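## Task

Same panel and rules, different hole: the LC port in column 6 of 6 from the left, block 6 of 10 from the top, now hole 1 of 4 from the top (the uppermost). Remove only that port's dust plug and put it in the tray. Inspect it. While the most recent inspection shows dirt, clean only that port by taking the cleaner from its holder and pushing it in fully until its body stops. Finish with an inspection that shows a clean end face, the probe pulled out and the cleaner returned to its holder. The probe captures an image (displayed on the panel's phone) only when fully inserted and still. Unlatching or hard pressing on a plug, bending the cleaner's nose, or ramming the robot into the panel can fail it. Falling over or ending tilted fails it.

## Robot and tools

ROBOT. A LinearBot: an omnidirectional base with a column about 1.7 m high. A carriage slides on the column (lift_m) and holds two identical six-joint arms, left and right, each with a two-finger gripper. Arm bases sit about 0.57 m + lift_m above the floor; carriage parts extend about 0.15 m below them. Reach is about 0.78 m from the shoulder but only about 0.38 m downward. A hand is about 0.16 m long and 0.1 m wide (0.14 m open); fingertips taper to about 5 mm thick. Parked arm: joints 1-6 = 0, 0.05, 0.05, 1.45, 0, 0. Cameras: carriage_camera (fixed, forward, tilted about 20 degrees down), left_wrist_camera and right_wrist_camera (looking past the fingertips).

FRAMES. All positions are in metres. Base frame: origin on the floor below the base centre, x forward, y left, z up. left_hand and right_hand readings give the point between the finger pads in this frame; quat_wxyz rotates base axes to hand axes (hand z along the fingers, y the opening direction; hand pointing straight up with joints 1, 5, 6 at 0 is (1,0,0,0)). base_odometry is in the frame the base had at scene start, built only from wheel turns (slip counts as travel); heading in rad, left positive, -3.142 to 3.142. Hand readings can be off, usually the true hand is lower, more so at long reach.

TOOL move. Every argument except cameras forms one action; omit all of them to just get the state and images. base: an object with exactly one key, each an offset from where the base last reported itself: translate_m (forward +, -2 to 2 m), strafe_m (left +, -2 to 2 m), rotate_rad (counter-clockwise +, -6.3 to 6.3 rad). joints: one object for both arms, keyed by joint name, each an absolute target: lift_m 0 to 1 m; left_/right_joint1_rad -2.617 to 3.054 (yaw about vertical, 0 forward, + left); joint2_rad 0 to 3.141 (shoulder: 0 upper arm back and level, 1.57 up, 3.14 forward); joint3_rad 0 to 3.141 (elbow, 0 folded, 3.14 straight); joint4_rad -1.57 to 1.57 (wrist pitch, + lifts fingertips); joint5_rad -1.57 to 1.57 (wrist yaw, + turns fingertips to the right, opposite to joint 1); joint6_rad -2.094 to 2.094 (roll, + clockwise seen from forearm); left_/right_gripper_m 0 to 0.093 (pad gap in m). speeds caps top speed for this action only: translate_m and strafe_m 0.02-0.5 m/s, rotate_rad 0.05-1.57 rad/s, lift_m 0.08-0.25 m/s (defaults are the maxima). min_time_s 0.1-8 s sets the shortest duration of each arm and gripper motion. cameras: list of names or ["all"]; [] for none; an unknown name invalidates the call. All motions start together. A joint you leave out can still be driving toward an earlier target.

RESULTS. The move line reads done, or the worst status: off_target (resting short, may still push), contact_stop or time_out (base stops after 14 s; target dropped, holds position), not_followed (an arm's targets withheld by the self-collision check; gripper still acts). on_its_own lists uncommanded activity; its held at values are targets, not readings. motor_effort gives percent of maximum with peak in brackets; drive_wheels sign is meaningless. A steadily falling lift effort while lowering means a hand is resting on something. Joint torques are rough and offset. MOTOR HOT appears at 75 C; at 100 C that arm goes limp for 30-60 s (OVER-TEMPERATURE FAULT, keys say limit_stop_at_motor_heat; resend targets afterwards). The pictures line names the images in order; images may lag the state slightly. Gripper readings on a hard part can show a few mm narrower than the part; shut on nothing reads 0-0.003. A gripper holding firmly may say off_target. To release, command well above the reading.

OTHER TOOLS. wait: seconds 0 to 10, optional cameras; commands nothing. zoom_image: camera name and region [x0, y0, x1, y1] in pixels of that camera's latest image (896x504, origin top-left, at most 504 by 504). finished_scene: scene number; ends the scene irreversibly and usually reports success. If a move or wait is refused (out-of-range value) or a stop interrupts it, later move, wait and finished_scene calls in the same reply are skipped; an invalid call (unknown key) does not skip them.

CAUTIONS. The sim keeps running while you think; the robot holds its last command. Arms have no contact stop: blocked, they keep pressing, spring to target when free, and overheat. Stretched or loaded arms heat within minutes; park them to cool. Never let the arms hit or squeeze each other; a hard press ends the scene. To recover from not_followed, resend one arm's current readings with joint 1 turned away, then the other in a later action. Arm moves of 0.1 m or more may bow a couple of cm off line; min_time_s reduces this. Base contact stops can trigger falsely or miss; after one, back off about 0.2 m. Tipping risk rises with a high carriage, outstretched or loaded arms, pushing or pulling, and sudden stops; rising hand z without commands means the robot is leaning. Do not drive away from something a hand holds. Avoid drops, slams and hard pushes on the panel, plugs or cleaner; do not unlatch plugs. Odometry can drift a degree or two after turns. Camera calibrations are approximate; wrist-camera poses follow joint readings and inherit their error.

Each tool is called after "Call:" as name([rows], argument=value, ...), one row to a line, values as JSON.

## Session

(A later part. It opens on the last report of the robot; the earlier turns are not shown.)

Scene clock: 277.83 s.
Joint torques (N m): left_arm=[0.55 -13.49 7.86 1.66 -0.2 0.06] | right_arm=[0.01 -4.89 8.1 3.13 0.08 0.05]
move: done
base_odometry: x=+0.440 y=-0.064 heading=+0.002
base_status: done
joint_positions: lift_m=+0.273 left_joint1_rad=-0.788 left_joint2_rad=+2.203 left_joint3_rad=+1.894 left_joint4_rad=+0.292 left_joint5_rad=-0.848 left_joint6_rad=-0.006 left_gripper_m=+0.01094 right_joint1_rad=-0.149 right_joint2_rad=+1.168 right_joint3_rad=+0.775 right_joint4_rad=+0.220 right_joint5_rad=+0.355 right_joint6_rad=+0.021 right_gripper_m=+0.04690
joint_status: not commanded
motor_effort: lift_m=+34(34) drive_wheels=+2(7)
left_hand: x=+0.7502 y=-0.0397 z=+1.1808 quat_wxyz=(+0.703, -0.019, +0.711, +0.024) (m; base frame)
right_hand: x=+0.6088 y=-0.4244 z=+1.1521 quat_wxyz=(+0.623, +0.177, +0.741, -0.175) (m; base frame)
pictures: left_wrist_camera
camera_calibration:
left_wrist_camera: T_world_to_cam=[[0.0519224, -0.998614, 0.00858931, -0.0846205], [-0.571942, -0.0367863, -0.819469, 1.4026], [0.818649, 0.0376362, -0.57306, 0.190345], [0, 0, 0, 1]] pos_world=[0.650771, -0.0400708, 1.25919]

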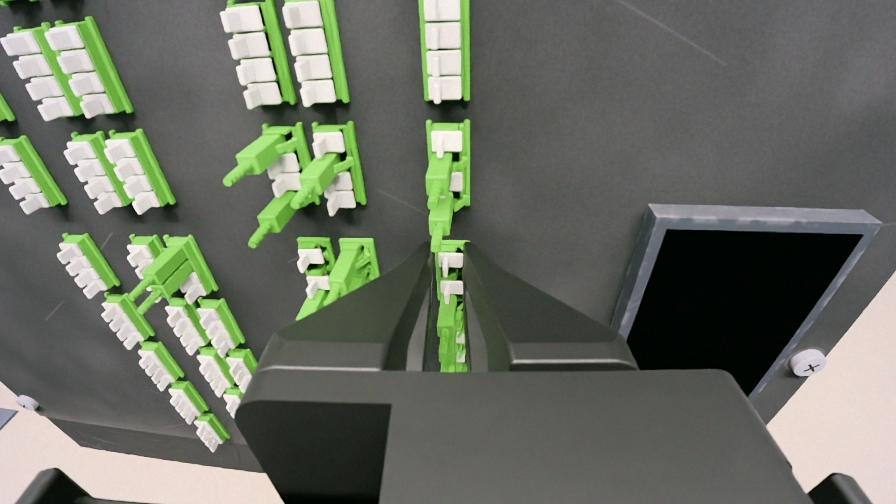

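Call:
move(joints={"left_gripper_m":0.006}, min_time_s=1.5, cameras=["left_wrist_camera"])

Call:
zoom_image(camera="left_wrist_camera", region=[400, 200, 500, 300])

Scene clock: 284.13 s.
Joint torques (N m): left_arm=[0.75 -13.56 7.86 1.67 -0.28 0.04] | right_arm=[0.01 -4.88 8.12 3.13 0.08 0.05]
move: done
base_odometry: x=+0.440 y=-0.064 heading=+0.002
base_status: not commanded
joint_positions: lift_m=+0.273 left_joint1_rad=-0.788 left_joint2_rad=+2.203 left_joint3_rad=+1.894 left_joint4_rad=+0.292 left_joint5_rad=-0.842 left_joint6_rad=-0.006 left_gripper_m=+0.00611 right_joint1_rad=-0.149 right_joint2_rad=+1.168 right_joint3_rad=+0.775 right_joint4_rad=+0.220 right_joint5_rad=+0.355 right_joint6_rad=+0.021 right_gripper_m=+0.04690
joint_status: all done
motor_effort: lift_m=+34(34) drive_wheels=+2(2)
left_hand: x=+0.7501 y=-0.0410 z=+1.1808 quat_wxyz=(+0.703, -0.017, +0.711, +0.021) (m; base frame)
right_hand: x=+0.6088 y=-0.4244 z=+1.1521 quat_wxyz=(+0.623, +0.177, +0.741, -0.175) (m; base frame)
pictures: left_wrist_camera
camera_calibration:
left_wrist_camera: T_world_to_cam=[[0.0450947, -0.998946, 0.00861063, -0.0808057], [-0.572259, -0.0328962, -0.819413, 1.40283], [0.818832, 0.0320237, -0.573139, 0.190169], [0, 0, 0, 1]] pos_world=[0.650711, -0.0406626, 1.25919]

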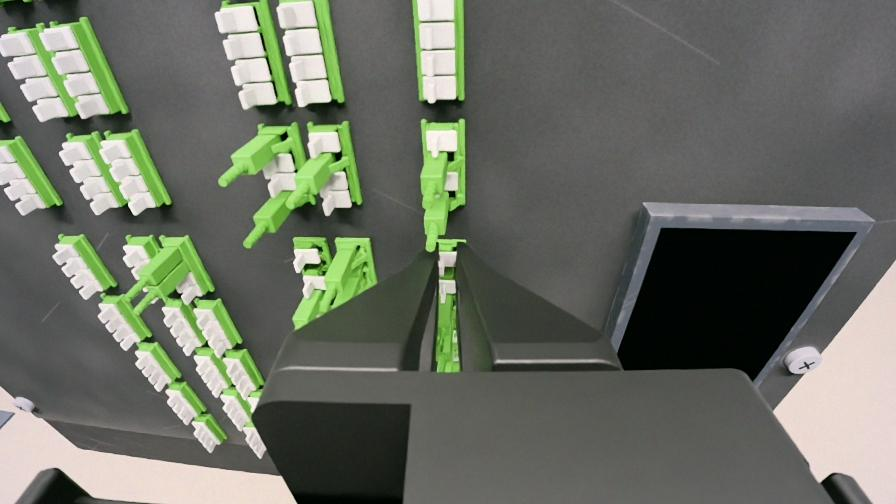

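Scaled by 5.040 from the camera's 896x504 image, which has a finer 1280x720 frame.

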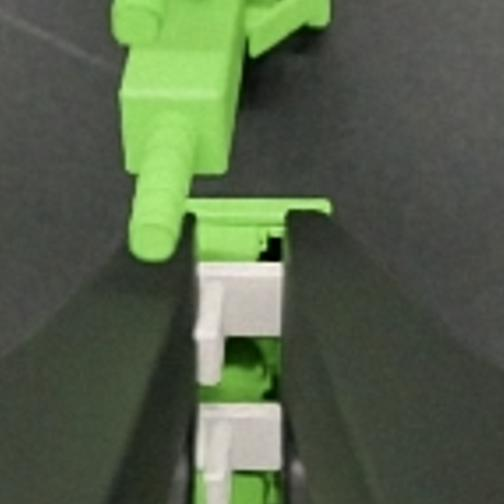

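Call:
move(joints={"left_gripper_m":0.010}, min_time_s=0.8, cameras=[])

Call:
move(base={"translate_m":-0.004}, joints={"lift_m":0.2768}, speeds={"translate_m": 0.02,"lift_m":0.08}, cameras=["left_wrist_camera"])

Call:
zoom_image(camera="left_wrist_camera", region=[400, 200, 500, 300])

Scene clock: 300.17 s.
Joint torques (N m): left_arm=[0.58 -13.45 7.82 1.71 -0.15 0.01] | right_arm=[0.01 -4.89 8.12 3.12 0.08 0.05]
move: done
base_odometry: x=+0.440 y=-0.064 heading=+0.002
base_status: not commanded
joint_positions: lift_m=+0.273 left_joint1_rad=-0.788 left_joint2_rad=+2.203 left_joint3_rad=+1.894 left_joint4_rad=+0.292 left_joint5_rad=-0.849 left_joint6_rad=-0.006 left_gripper_m=+0.00991 right_joint1_rad=-0.149 right_joint2_rad=+1.168 right_joint3_rad=+0.775 right_joint4_rad=+0.220 right_joint5_rad=+0.355 right_joint6_rad=+0.021 right_gripper_m=+0.04690
joint_status: all done
motor_effort: lift_m=+34(34) drive_wheels=+2(2)
left_hand: x=+0.7501 y=-0.0398 z=+1.1808 quat_wxyz=(+0.703, -0.019, +0.711, +0.024) (m; base frame)
right_hand: x=+0.6088 y=-0.4244 z=+1.1521 quat_wxyz=(+0.623, +0.177, +0.741, -0.175) (m; base frame)
pictures: none
No camera images: "cameras" was empty.

Scene clock: 300.73 s.
Joint torques (N m): left_arm=[0.65 -13.33 7.97 1.73 -0.13 0.04] | right_arm=[-0.01 -4.86 8.13 3.1 0.08 0.05]
move: done
base_odometry: x=+0.436 y=-0.064 heading=+0.002
base_status: done
joint_positions: lift_m=+0.277 left_joint1_rad=-0.788 left_joint2_rad=+2.203 left_joint3_rad=+1.894 left_joint4_rad=+0.291 left_joint5_rad=-0.850 left_joint6_rad=-0.006 left_gripper_m=+0.00992 right_joint1_rad=-0.149 right_joint2_rad=+1.168 right_joint3_rad=+0.775 right_joint4_rad=+0.222 right_joint5_rad=+0.355 right_joint6_rad=+0.021 right_gripper_m=+0.04690
joint_status: all done
motor_effort: lift_m=+34(40) drive_wheels=+3(5)
left_hand: x=+0.7502 y=-0.0394 z=+1.1841 quat_wxyz=(+0.702, -0.019, +0.711, +0.025) (m; base frame)
right_hand: x=+0.6089 y=-0.4244 z=+1.1560 quat_wxyz=(+0.624, +0.177, +0.741, -0.175) (m; base frame)
pictures: left_wrist_camera
camera_calibration:
left_wrist_camera: T_world_to_cam=[[0.0534214, -0.998548, 0.00700166, -0.0836265], [-0.572771, -0.0363848, -0.818907, 1.40529], [0.817973, 0.0397368, -0.573883, 0.193788], [0, 0, 0, 1]] pos_world=[0.650864, -0.0400744, 1.2626]

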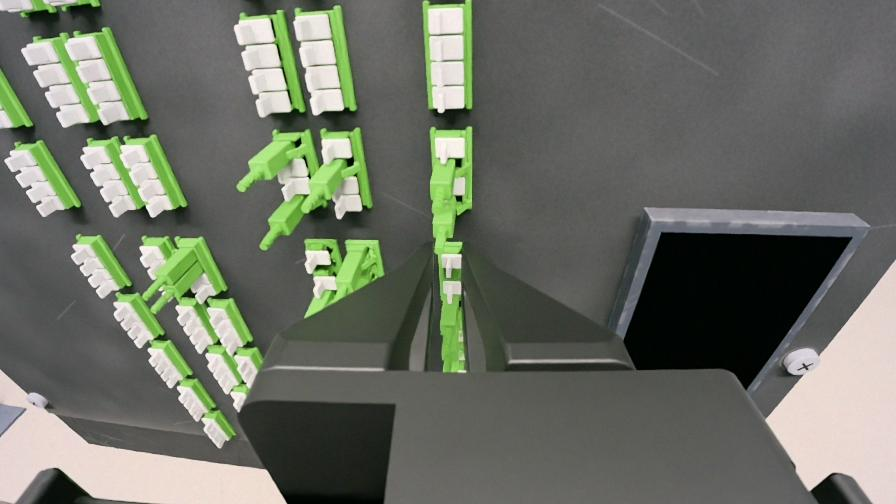

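Scaled by 5.040 from the camera's 896x504 image, which has a finer 1280x720 frame.

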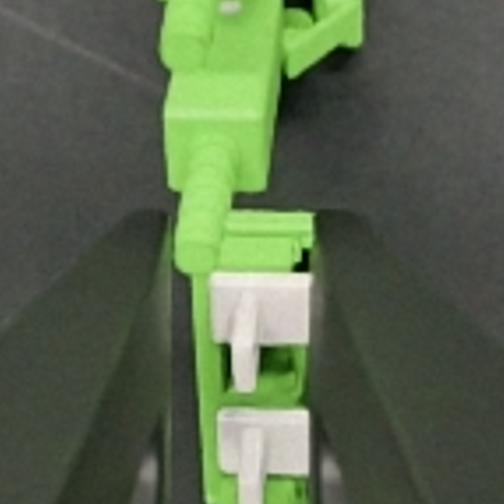

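Call:
move(joints={"left_gripper_m":0.0045}, min_time_s=1.5, cameras=["left_wrist_camera"])

Call:
zoom_image(camera="left_wrist_camera", region=[400, 200, 500, 300])

Scene clock: 308.27 s.
Joint torques (N m): left_arm=[0.7 -13.35 8.01 1.75 -0.14 0.02] | right_arm=[-0.01 -4.96 8.12 3.1 0.08 0.05]
move: done
base_odometry: x=+0.436 y=-0.064 heading=+0.002
base_status: not commanded
joint_positions: lift_m=+0.277 left_joint1_rad=-0.788 left_joint2_rad=+2.203 left_joint3_rad=+1.894 left_joint4_rad=+0.291 left_joint5_rad=-0.850 left_joint6_rad=-0.006 left_gripper_m=+0.00459 right_joint1_rad=-0.149 right_joint2_rad=+1.168 right_joint3_rad=+0.775 right_joint4_rad=+0.222 right_joint5_rad=+0.355 right_joint6_rad=+0.021 right_gripper_m=+0.04690
joint_status: all done
motor_effort: lift_m=+34(34) drive_wheels=+3(3)
left_hand: x=+0.7502 y=-0.0394 z=+1.1841 quat_wxyz=(+0.702, -0.019, +0.711, +0.025) (m; base frame)
right_hand: x=+0.6089 y=-0.4244 z=+1.1560 quat_wxyz=(+0.624, +0.177, +0.741, -0.175) (m; base frame)
pictures: left_wrist_camera
camera_calibration:
left_wrist_camera: T_world_to_cam=[[0.0534214, -0.998548, 0.00700166, -0.0836265], [-0.572771, -0.0363848, -0.818907, 1.40529], [0.817973, 0.0397368, -0.573883, 0.193788], [0, 0, 0, 1]] pos_world=[0.650864, -0.0400744, 1.2626]

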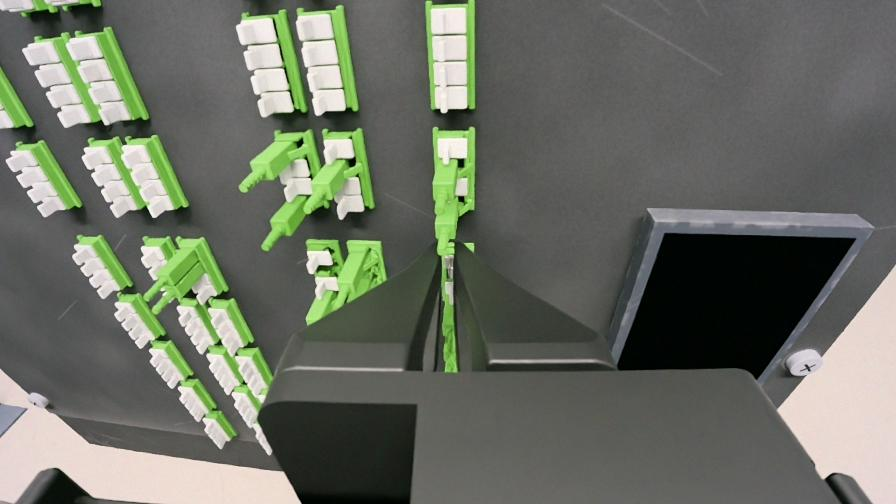

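Scaled by 5.040 from the camera's 896x504 image, which has a finer 1280x720 frame.

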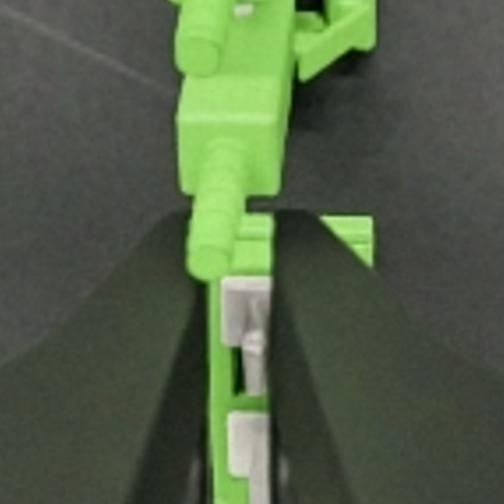

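Call:
move(base={"strafe_m":-0.0008}, speeds={"strafe_m": 0.02}, cameras=["left_wrist_camera"])

Call:
zoom_image(camera="left_wrist_camera", region=[400, 200, 500, 300])

Scene clock: 311.93 s.
Joint torques (N m): left_arm=[0.72 -13.46 7.99 1.68 -0.13 0.02] | right_arm=[-0.05 -4.93 8.13 3.11 0.07 0.05]
move: done
base_odometry: x=+0.437 y=-0.065 heading=+0.002
base_status: done
joint_positions: lift_m=+0.277 left_joint1_rad=-0.787 left_joint2_rad=+2.203 left_joint3_rad=+1.894 left_joint4_rad=+0.291 left_joint5_rad=-0.850 left_joint6_rad=-0.006 left_gripper_m=+0.00459 right_joint1_rad=-0.149 right_joint2_rad=+1.168 right_joint3_rad=+0.775 right_joint4_rad=+0.221 right_joint5_rad=+0.355 right_joint6_rad=+0.021 right_gripper_m=+0.04690
joint_status: not commanded
motor_effort: lift_m=+34(34) drive_wheels=+0(7)
left_hand: x=+0.7505 y=-0.0390 z=+1.1841 quat_wxyz=(+0.702, -0.019, +0.711, +0.025) (m; base frame)
right_hand: x=+0.6087 y=-0.4248 z=+1.1559 quat_wxyz=(+0.624, +0.177, +0.741, -0.176) (m; base frame)
pictures: left_wrist_camera
camera_calibration:
left_wrist_camera: T_world_to_cam=[[0.0542783, -0.998501, 0.00700772, -0.0838077], [-0.572718, -0.0368802, -0.818922, 1.40544], [0.817953, 0.0404363, -0.573862, 0.193544], [0, 0, 0, 1]] pos_world=[0.651159, -0.0396754, 1.2626]

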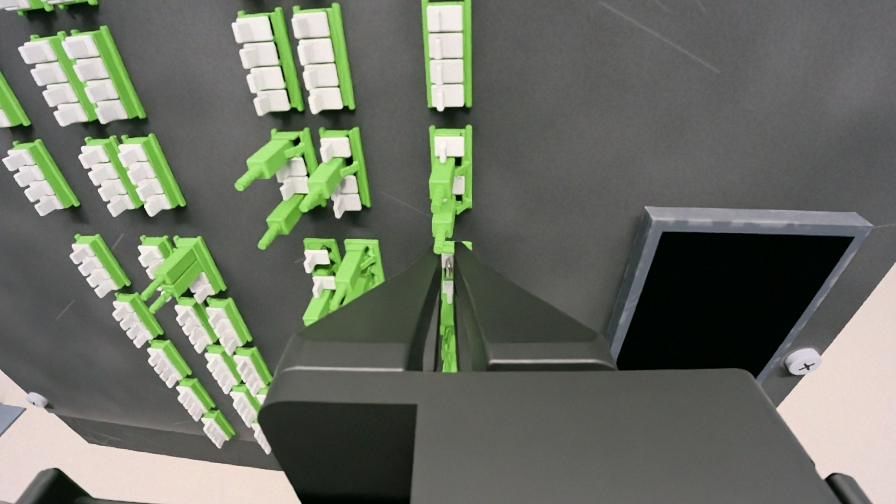

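Scaled by 5.040 from the camera's 896x504 image, which has a finer 1280x720 frame.

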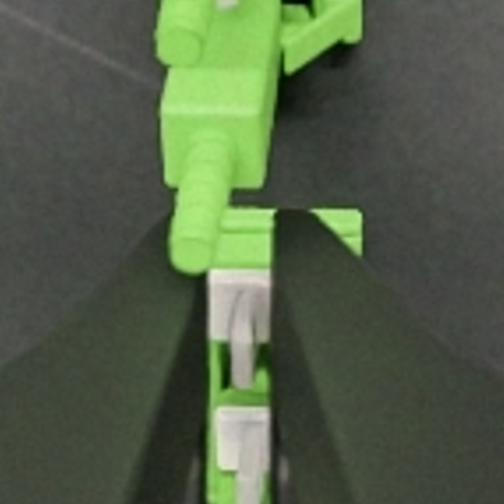

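Centered. Close on fin.

Call:
move(joints={"left_gripper_m":0.001}, min_time_s=2, cameras=["left_wrist_camera"])

Call:
zoom_image(camera="left_wrist_camera", region=[400, 200, 500, 300])

Scene clock: 316.93 s.
Joint torques (N m): left_arm=[0.68 -13.44 7.87 1.69 -0.16 -0.02] | right_arm=[0.08 -4.94 8.12 3.1 0.07 0.05]
move: done
base_odometry: x=+0.436 y=-0.065 heading=+0.002
base_status: not commanded
joint_positions: lift_m=+0.277 left_joint1_rad=-0.787 left_joint2_rad=+2.203 left_joint3_rad=+1.894 left_joint4_rad=+0.291 left_joint5_rad=-0.850 left_joint6_rad=-0.006 left_gripper_m=+0.00122 right_joint1_rad=-0.149 right_joint2_rad=+1.168 right_joint3_rad=+0.775 right_joint4_rad=+0.221 right_joint5_rad=+0.355 right_joint6_rad=+0.021 right_gripper_m=+0.04690
joint_status: all done
motor_effort: lift_m=+34(34) drive_wheels=+0(0)
left_hand: x=+0.7505 y=-0.0390 z=+1.1841 quat_wxyz=(+0.702, -0.019, +0.711, +0.025) (m; base frame)
right_hand: x=+0.6087 y=-0.4248 z=+1.1559 quat_wxyz=(+0.624, +0.177, +0.741, -0.176) (m; base frame)
pictures: left_wrist_camera
camera_calibration:
left_wrist_camera: T_world_to_cam=[[0.0542783, -0.998501, 0.00700772, -0.0838077], [-0.572718, -0.0368802, -0.818922, 1.40544], [0.817953, 0.0404363, -0.573862, 0.193544], [0, 0, 0, 1]] pos_world=[0.651159, -0.0396754, 1.2626]

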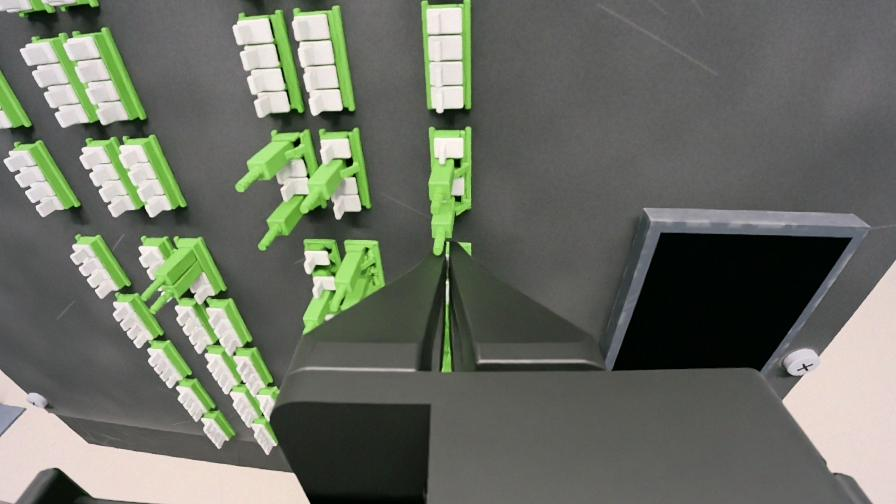

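Scaled by 5.040 from the camera's 896x504 image, which has a finer 1280x720 frame.

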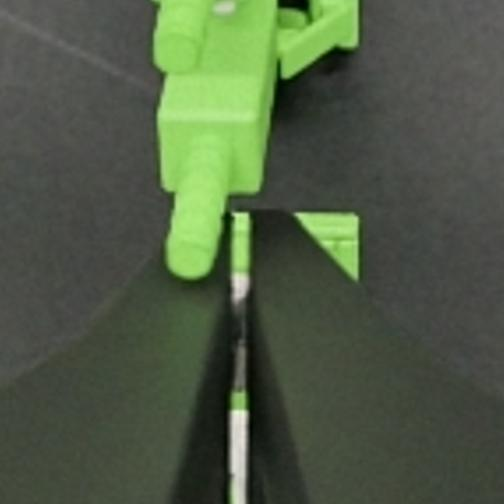

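Call:
move(joints={"left_gripper_m":0.0055}, min_time_s=0.8, cameras=[])

Call:
move(base={"translate_m":0.005}, speeds={"translate_m": 0.02}, cameras=["left_wrist_camera"])

Call:
zoom_image(camera="left_wrist_camera", region=[400, 200, 500, 300])

Scene clock: 324.57 s.
Joint torques (N m): left_arm=[0.62 -13.53 7.88 1.67 -0.18 0.03] | right_arm=[0.06 -4.96 8.13 3.1 0.08 0.05]
move: done
base_odometry: x=+0.436 y=-0.065 heading=+0.002
base_status: not commanded
joint_positions: lift_m=+0.277 left_joint1_rad=-0.787 left_joint2_rad=+2.203 left_joint3_rad=+1.894 left_joint4_rad=+0.291 left_joint5_rad=-0.850 left_joint6_rad=-0.006 left_gripper_m=+0.00542 right_joint1_rad=-0.149 right_joint2_rad=+1.168 right_joint3_rad=+0.775 right_joint4_rad=+0.221 right_joint5_rad=+0.355 right_joint6_rad=+0.021 right_gripper_m=+0.04690
joint_status: all done
motor_effort: lift_m=+34(34) drive_wheels=+0(0)
left_hand: x=+0.7505 y=-0.0390 z=+1.1841 quat_wxyz=(+0.702, -0.019, +0.711, +0.025) (m; base frame)
right_hand: x=+0.6087 y=-0.4248 z=+1.1559 quat_wxyz=(+0.624, +0.177, +0.741, -0.176) (m; base frame)
pictures: none
No camera images: "cameras" was empty.

Scene clock: 325.20 s.
Joint torques (N m): left_arm=[1.13 -13.57 7.88 1.66 0.02 0.05] | right_arm=[0.06 -4.83 8.08 3.11 0.07 0.05]
move: done
base_odometry: x=+0.441 y=-0.064 heading=+0.002
base_status: done
joint_positions: lift_m=+0.277 left_joint1_rad=-0.792 left_joint2_rad=+2.203 left_joint3_rad=+1.894 left_joint4_rad=+0.290 left_joint5_rad=-0.864 left_joint6_rad=-0.006 left_gripper_m=+0.00545 right_joint1_rad=-0.149 right_joint2_rad=+1.168 right_joint3_rad=+0.775 right_joint4_rad=+0.221 right_joint5_rad=+0.355 right_joint6_rad=+0.021 right_gripper_m=+0.04690
joint_status: not commanded
motor_effort: lift_m=+34(34) drive_wheels=+2(6)
left_hand: x=+0.7488 y=-0.0388 z=+1.1841 quat_wxyz=(+0.702, -0.023, +0.711, +0.028) (m; base frame)
right_hand: x=+0.6087 y=-0.4248 z=+1.1559 quat_wxyz=(+0.624, +0.177, +0.741, -0.176) (m; base frame)
pictures: left_wrist_camera
camera_calibration:
left_wrist_camera: T_world_to_cam=[[0.0637629, -0.997943, 0.00657283, -0.0901178], [-0.572453, -0.0419698, -0.818862, 1.40401], [0.817454, 0.0484504, -0.573952, 0.195696], [0, 0, 0, 1]] pos_world=[0.649504, -0.0404879, 1.2626]

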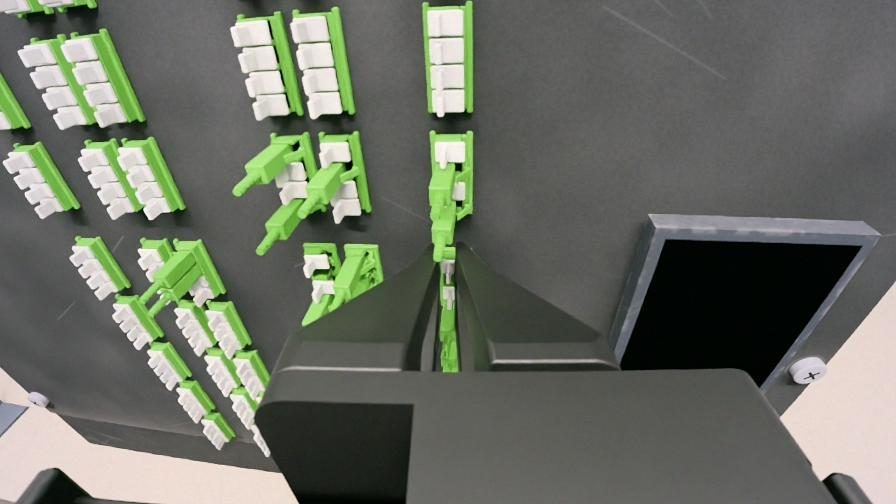

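Scaled by 5.040 from the camera's 896x504 image, which has a finer 1280x720 frame.

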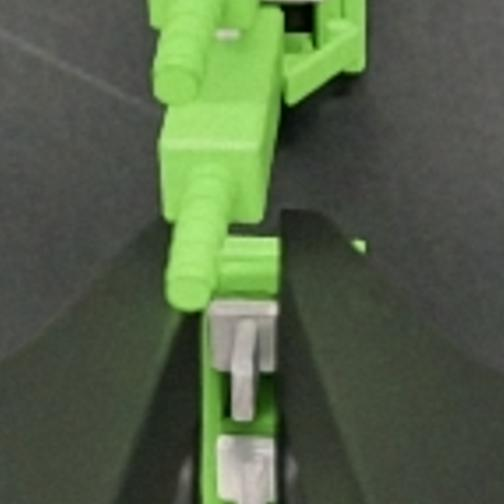

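Call:
move(joints={"left_gripper_m":0.001}, min_time_s=2, cameras=["left_wrist_camera"])

Call:
zoom_image(camera="left_wrist_camera", region=[400, 200, 500, 300])

Call:
zoom_image(camera="left_wrist_camera", region=[270, 200, 470, 400])

Scene clock: 334.13 s.
Joint torques (N m): left_arm=[1.13 -13.53 8.02 1.7 0 0.13] | right_arm=[0.09 -4.96 8.12 3.1 0.08 0.05]
move: done
base_odometry: x=+0.441 y=-0.064 heading=+0.002
base_status: not commanded
joint_positions: lift_m=+0.277 left_joint1_rad=-0.792 left_joint2_rad=+2.203 left_joint3_rad=+1.894 left_joint4_rad=+0.289 left_joint5_rad=-0.865 left_joint6_rad=-0.016 left_gripper_m=+0.00129 right_joint1_rad=-0.149 right_joint2_rad=+1.168 right_joint3_rad=+0.775 right_joint4_rad=+0.221 right_joint5_rad=+0.355 right_joint6_rad=+0.021 right_gripper_m=+0.04690
joint_status: all done
motor_effort: lift_m=+34(34) drive_wheels=+2(2)
left_hand: x=+0.7488 y=-0.0386 z=+1.1839 quat_wxyz=(+0.702, -0.026, +0.711, +0.025) (m; base frame)
right_hand: x=+0.6087 y=-0.4248 z=+1.1559 quat_wxyz=(+0.624, +0.177, +0.741, -0.176) (m; base frame)
pictures: left_wrist_camera
camera_calibration:
left_wrist_camera: T_world_to_cam=[[0.0649553, -0.997756, 0.0162492, -0.102292], [-0.57225, -0.0505845, -0.818518, 1.403], [0.817503, 0.0438685, -0.574251, 0.195737], [0, 0, 0, 1]] pos_world=[0.649497, -0.0396791, 1.26245]

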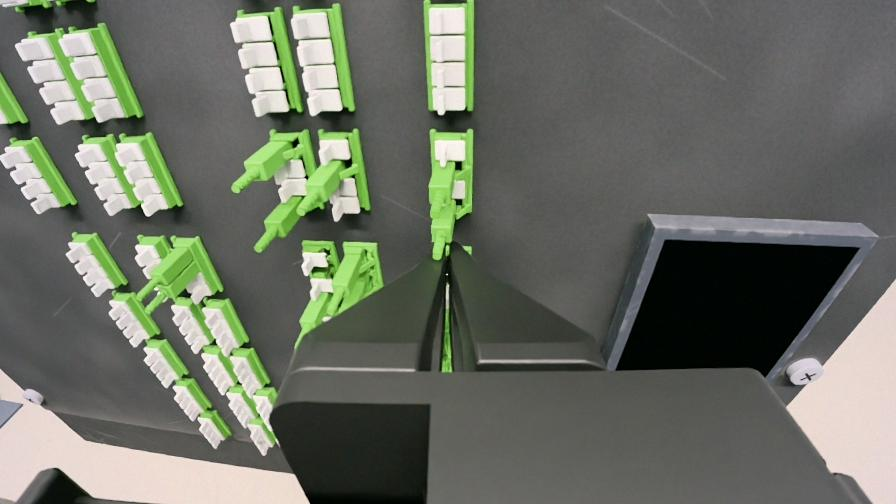

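Scaled by 5.040 from the camera's 896x504 image, which has a finer 1280x720 frame.

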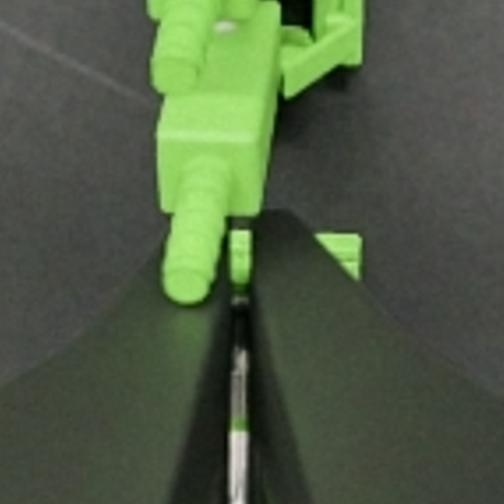

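Scaled by 2.520 from the camera's 896x504 image, which has a finer 1280x720 frame.

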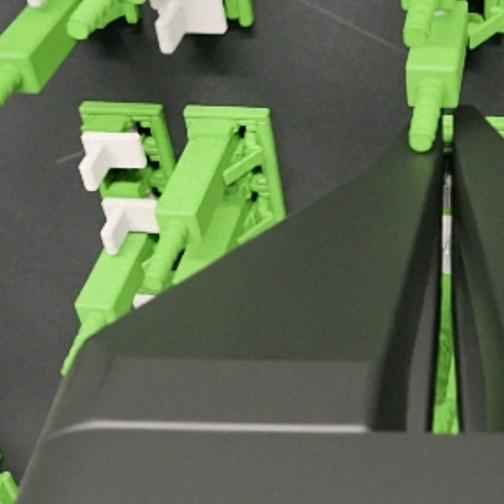

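Call:
move(joints={"left_gripper_m":0.0}, min_time_s=1, cameras=["left_wrist_camera"])

Call:
zoom_image(camera="left_wrist_camera", region=[420, 230, 480, 290])

Scene clock: 353.53 s.
Joint torques (N m): left_arm=[1.01 -13.44 7.8 1.71 0.05 0.12] | right_arm=[0.08 -4.96 8.13 3.1 0.07 0.05]
move: done
MOTOR HOT: joint 4 (wrist pitch) of the right arm reports 75 °C; the controller stops that arm at 100 °C. To cool a motor, set the load down, stop pushing, or move to a pose that needs little force.
base_odometry: x=+0.441 y=-0.064 heading=+0.002
base_status: not commanded
joint_positions: lift_m=+0.277 left_joint1_rad=-0.792 left_joint2_rad=+2.203 left_joint3_rad=+1.894 left_joint4_rad=+0.289 left_joint5_rad=-0.865 left_joint6_rad=-0.015 left_gripper_m=+0.00047 right_joint1_rad=-0.149 right_joint2_rad=+1.168 right_joint3_rad=+0.775 right_joint4_rad=+0.221 right_joint5_rad=+0.355 right_joint6_rad=+0.021 right_gripper_m=+0.04690
joint_status: all done
motor_effort: lift_m=+34(34) drive_wheels=+2(2)
left_hand: x=+0.7488 y=-0.0386 z=+1.1839 quat_wxyz=(+0.702, -0.026, +0.711, +0.026) (m; base frame)
right_hand: x=+0.6087 y=-0.4248 z=+1.1559 quat_wxyz=(+0.624, +0.177, +0.741, -0.176) (m; base frame)
pictures: left_wrist_camera
camera_calibration:
left_wrist_camera: T_world_to_cam=[[0.0650148, -0.997764, 0.0154667, -0.101444], [-0.572275, -0.0499782, -0.818537, 1.40307], [0.81748, 0.0443658, -0.574245, 0.19577], [0, 0, 0, 1]] pos_world=[0.649496, -0.03978, 1.26245]

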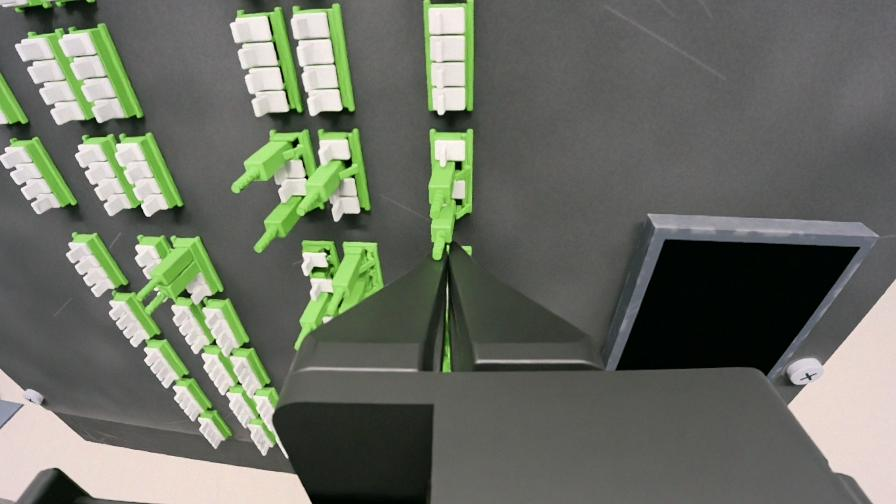

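Scaled by 8.400 from the camera's 896x504 image, which has a finer 1280x720 frame.

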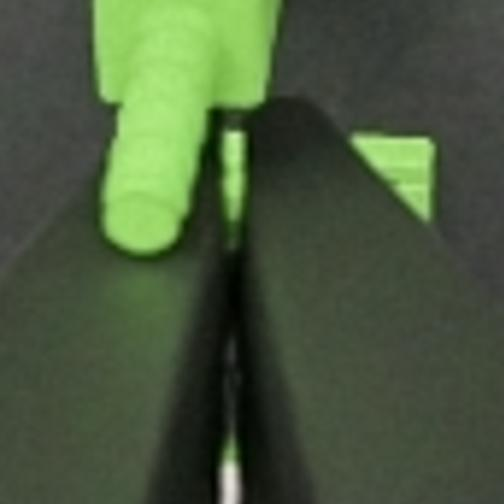

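Call:
move(base={"translate_m":-0.02}, joints={"left_gripper_m":0.005,"right_joint4_rad":1.5}, min_time_s=2, speeds={"translate_m": 0.05}, cameras=[])

Call:
move(base={"strafe_m":-0.027}, joints={"left_joint5_rad":-1.01,"left_joint6_rad":0.0}, min_time_s=1, speeds={"strafe_m": 0.04}, cameras=["left_wrist_camera","carriage_camera"])

Call:
zoom_image(camera="left_wrist_camera", region=[340, 150, 520, 330])

Scene clock: 372.10 s.
Joint torques (N m): left_arm=[0.29 -13.5 7.94 1.68 -0.23 0.06] | right_arm=[0.06 -3.89 7.05 1.24 -0.26 0.02]
move: off_target
MOTOR HOT: still on. Joint 4 (wrist pitch) of the right arm reports 75 °C.
base_odometry: x=+0.421 y=-0.065 heading=+0.002
base_status: done
joint_positions: lift_m=+0.277 left_joint1_rad=-0.785 left_joint2_rad=+2.203 left_joint3_rad=+1.894 left_joint4_rad=+0.292 left_joint5_rad=-0.845 left_joint6_rad=-0.007 left_gripper_m=+0.00492 right_joint1_rad=-0.149 right_joint2_rad=+1.168 right_joint3_rad=+0.775 right_joint4_rad=+1.446 right_joint5_rad=+0.367 right_joint6_rad=+0.021 right_gripper_m=+0.04690
joint_status: right_joint4_rad off_target (ended at +1.446, target +1.500); the others done
motor_effort: lift_m=+34(34) drive_wheels=+3(9)
left_hand: x=+0.7514 y=-0.0385 z=+1.1845 quat_wxyz=(+0.703, -0.019, +0.711, +0.023) (m; base frame)
right_hand: x=+0.4933 y=-0.4094 z=+1.4018 quat_wxyz=(+0.945, +0.197, +0.236, -0.108) (m; base frame)
pictures: none
No camera images: "cameras" was empty.

Scene clock: 373.40 s.
Joint torques (N m): left_arm=[0.39 -13.31 7.75 1.62 -0.25 0.03] | right_arm=[0.1 -3.85 7.02 1.2 -0.31 0.02]
move: done
MOTOR HOT: still on. Joint 4 (wrist pitch) of the right arm reports 73 °C.
base_odometry: x=+0.422 y=-0.092 heading=+0.002
base_status: done
joint_positions: lift_m=+0.277 left_joint1_rad=-0.785 left_joint2_rad=+2.203 left_joint3_rad=+1.894 left_joint4_rad=+0.292 left_joint5_rad=-0.993 left_joint6_rad=-0.007 left_gripper_m=+0.00492 right_joint1_rad=-0.150 right_joint2_rad=+1.168 right_joint3_rad=+0.775 right_joint4_rad=+1.449 right_joint5_rad=+0.371 right_joint6_rad=+0.021 right_gripper_m=+0.04690
joint_status: all done
motor_effort: lift_m=+34(34) drive_wheels=-2(8)
left_hand: x=+0.7480 y=-0.0130 z=+1.1848 quat_wxyz=(+0.700, -0.071, +0.707, +0.076) (m; base frame)
right_hand: x=+0.4922 y=-0.4099 z=+1.4021 quat_wxyz=(+0.946, +0.199, +0.234, -0.108) (m; base frame)
pictures: carriage_camera, left_wrist_camera
camera_calibration:
carriage_camera: T_world_to_cam=[[0.0471794, -0.998877, 0.00432653, -0.0144783], [-0.351189, -0.020642, -0.936077, 1.26318], [0.935115, 0.0426441, -0.351769, 0.31773], [0, 0, 0, 1]] pos_world=[0.147185, -0.00193668, 1.29427]
left_wrist_camera: T_world_to_cam=[[0.198578, -0.980051, 0.00815936, -0.166744], [-0.558578, -0.120012, -0.820724, 1.39601], [0.80533, 0.15842, -0.571267, 0.202862], [0, 0, 0, 1]] pos_world=[0.649523, -0.0280166, 1.26299]

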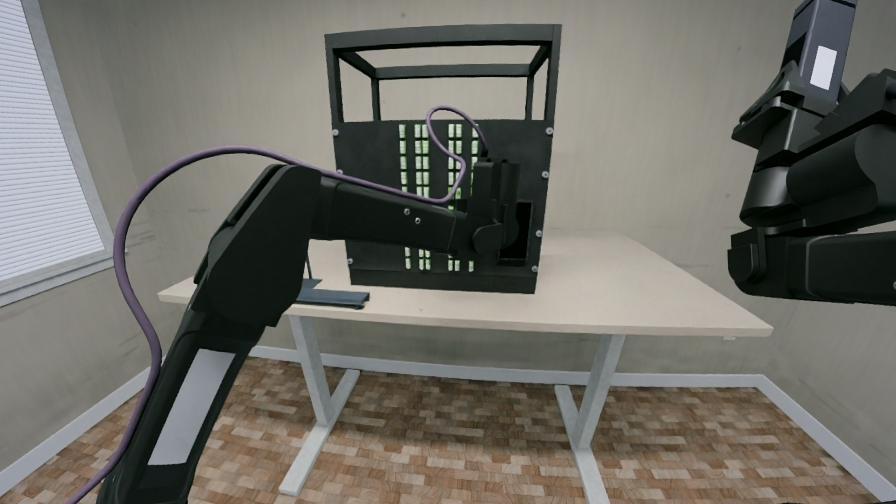

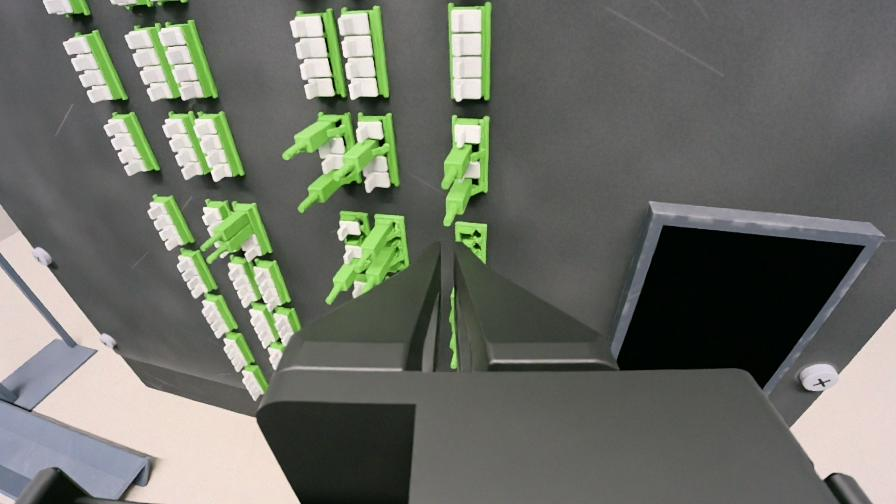

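Scaled by 2.800 from the camera's 896x504 image, which has a finer 1280x720 frame.

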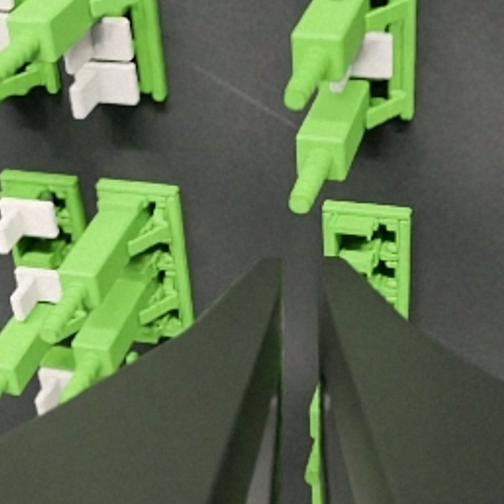

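Call:
zoom_image(camera="left_wrist_camera", region=[440, 210, 500, 270])

Call:
move(base={"translate_m":-0.05}, speeds={"translate_m": 0.05}, cameras=["left_wrist_camera","right_wrist_camera"])

Call:
zoom_image(camera="left_wrist_camera", region=[340, 100, 560, 320])

Scaled by 8.400 from the camera's 896x504 image, which has a finer 1280x720 frame.

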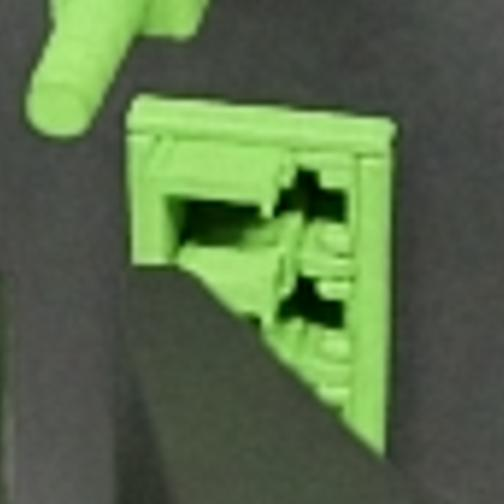

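Scene clock: 379.47 s.
Joint torques (N m): left_arm=[0.31 -13.57 7.82 1.62 -0.21 0.01] | right_arm=[0.09 -3.9 7.04 1.11 -0.31 0.02]
move: done
MOTOR HOT: cleared for the motors of the right arm.
base_odometry: x=+0.372 y=-0.092 heading=+0.002
base_status: done
joint_positions: lift_m=+0.277 left_joint1_rad=-0.784 left_joint2_rad=+2.203 left_joint3_rad=+1.894 left_joint4_rad=+0.292 left_joint5_rad=-0.996 left_joint6_rad=-0.007 left_gripper_m=+0.00492 right_joint1_rad=-0.150 right_joint2_rad=+1.168 right_joint3_rad=+0.775 right_joint4_rad=+1.455 right_joint5_rad=+0.371 right_joint6_rad=+0.021 right_gripper_m=+0.04690
joint_status: not commanded
motor_effort: lift_m=+34(34) drive_wheels=+0(7)
left_hand: x=+0.7482 y=-0.0118 z=+1.1848 quat_wxyz=(+0.700, -0.073, +0.707, +0.077) (m; base frame)
right_hand: x=+0.4911 y=-0.4098 z=+1.4027 quat_wxyz=(+0.946, +0.199, +0.231, -0.108) (m; base frame)
pictures: left_wrist_camera, right_wrist_camera
camera_calibration:
left_wrist_camera: T_world_to_cam=[[0.202686, -0.97921, 0.0081012, -0.168715], [-0.558066, -0.122304, -0.820734, 1.39592], [0.804662, 0.16183, -0.571253, 0.202959], [0, 0, 0, 1]] pos_world=[0.6499, -0.0273255, 1.26299]
right_wrist_camera: T_world_to_cam=[[-0.336528, -0.894645, -0.293869, 0.204421], [0.44879, 0.121975, -0.885274, 1.07046], [0.827851, -0.429805, 0.360459, -0.963842], [0, 0, 0, 1]] pos_world=[0.386299, -0.361949, 1.35515]

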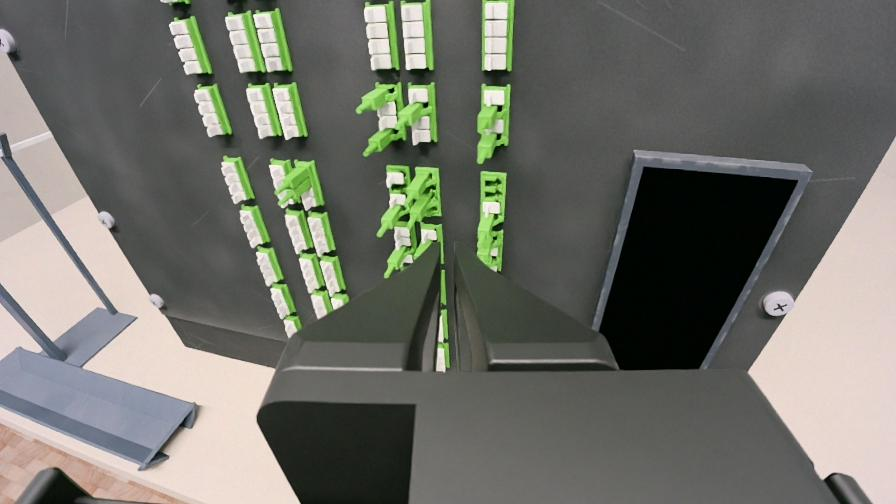

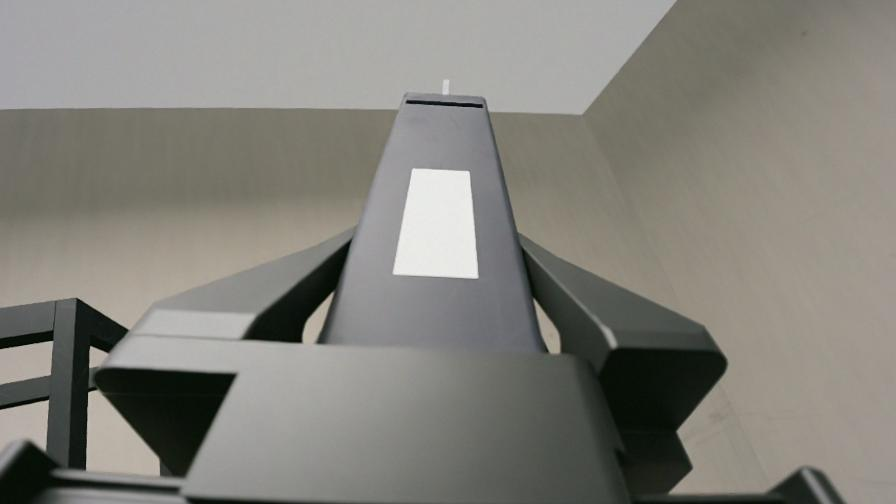

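Scaled by 2.291 from the camera's 896x504 image, which has a finer 1280x720 frame.

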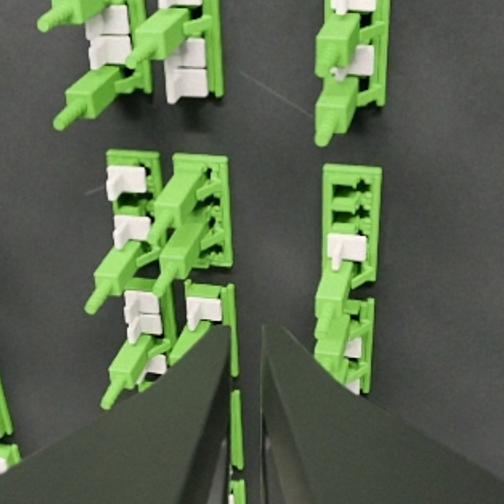

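Call:
zoom_image(camera="left_wrist_camera", region=[380, 220, 520, 380])

Call:
move(base={"translate_m":-0.2}, joints={"left_joint4_rad":-0.3}, min_time_s=2, speeds={"translate_m": 0.15})

Scaled by 3.150 from the camera's 896x504 image, which has a finer 1280x720 frame.

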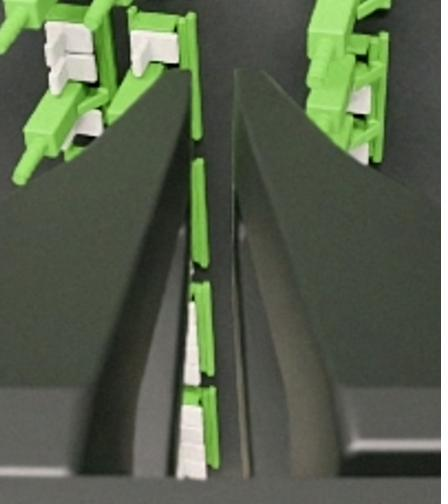

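Scene clock: 387.57 s.
Joint torques (N m): left_arm=[0.16 -13.38 7.77 1.36 -0.51 0.02] | right_arm=[0.09 -3.88 7.05 1.09 -0.3 0.02]
move: done
base_odometry: x=+0.172 y=-0.093 heading=+0.002
base_status: done
joint_positions: lift_m=+0.277 left_joint1_rad=-0.784 left_joint2_rad=+2.203 left_joint3_rad=+1.894 left_joint4_rad=-0.286 left_joint5_rad=-0.997 left_joint6_rad=-0.007 left_gripper_m=+0.00492 right_joint1_rad=-0.150 right_joint2_rad=+1.168 right_joint3_rad=+0.775 right_joint4_rad=+1.458 right_joint5_rad=+0.371 right_joint6_rad=+0.021 right_gripper_m=+0.04690
joint_status: all done
motor_effort: lift_m=+34(34) drive_wheels=+0(9)
left_hand: x=+0.7276 y=+0.0086 z=+1.0932 quat_wxyz=(+0.543, +0.086, +0.803, +0.231) (m; base frame)
right_hand: x=+0.4905 y=-0.4097 z=+1.4030 quat_wxyz=(+0.947, +0.199, +0.230, -0.107) (m; base frame)
pictures: carriage_camera, left_wrist_camera, right_wrist_camera
camera_calibration:
carriage_camera: T_world_to_cam=[[0.0471794, -0.998877, 0.00432653, -0.0144783], [-0.351189, -0.020642, -0.936077, 1.26318], [0.935115, 0.0426441, -0.351769, 0.31773], [0, 0, 0, 1]] pos_world=[0.147185, -0.00193668, 1.29427]
left_wrist_camera: T_world_to_cam=[[0.110365, -0.886238, -0.449892, 0.423267], [-0.840159, 0.158646, -0.518617, 1.18422], [0.530992, 0.435218, -0.727072, 0.531034], [0, 0, 0, 1]] pos_world=[0.666242, -0.0438711, 1.19068]
right_wrist_camera: T_world_to_cam=[[-0.335826, -0.894735, -0.294399, 0.204794], [0.451098, 0.121604, -0.884151, 1.06808], [0.826881, -0.429724, 0.362775, -0.96621], [0, 0, 0, 1]] pos_world=[0.385907, -0.36185, 1.35515]

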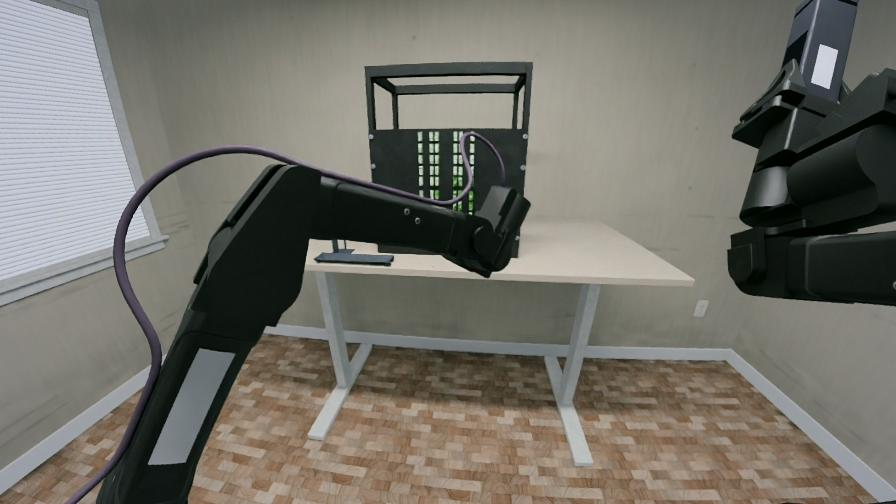

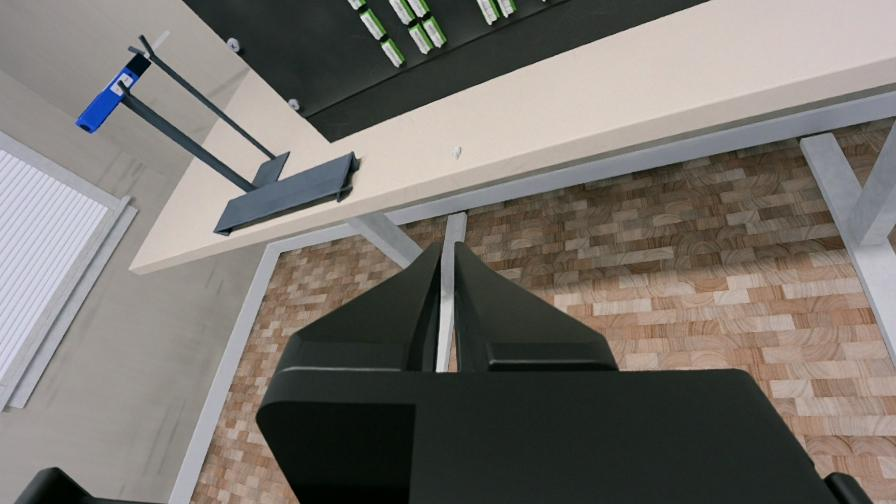

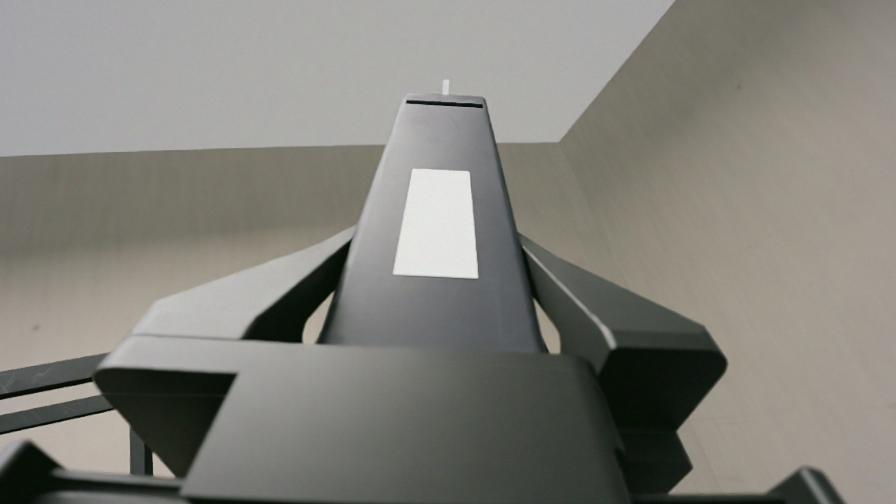

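Call:
zoom_image(camera="left_wrist_camera", region=[430, 130, 490, 175])

Call:
zoom_image(camera="left_wrist_camera", region=[60, 20, 370, 260])

Scaled by 8.400 from the camera's 896x504 image, which has a finer 1280x720 frame.

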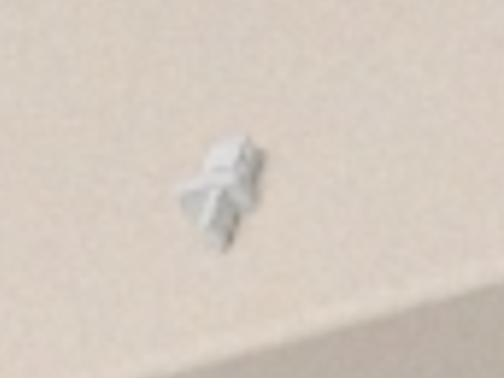

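Scaled by 1.626 from the camera's 896x504 image, which has a finer 1280x720 frame.

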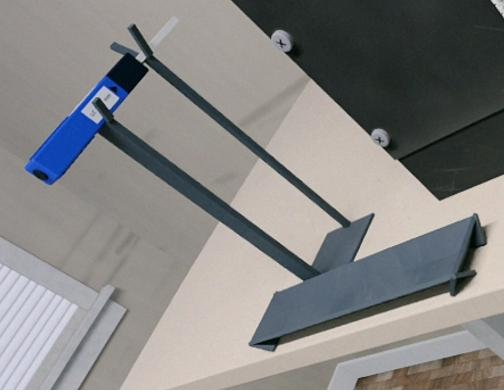

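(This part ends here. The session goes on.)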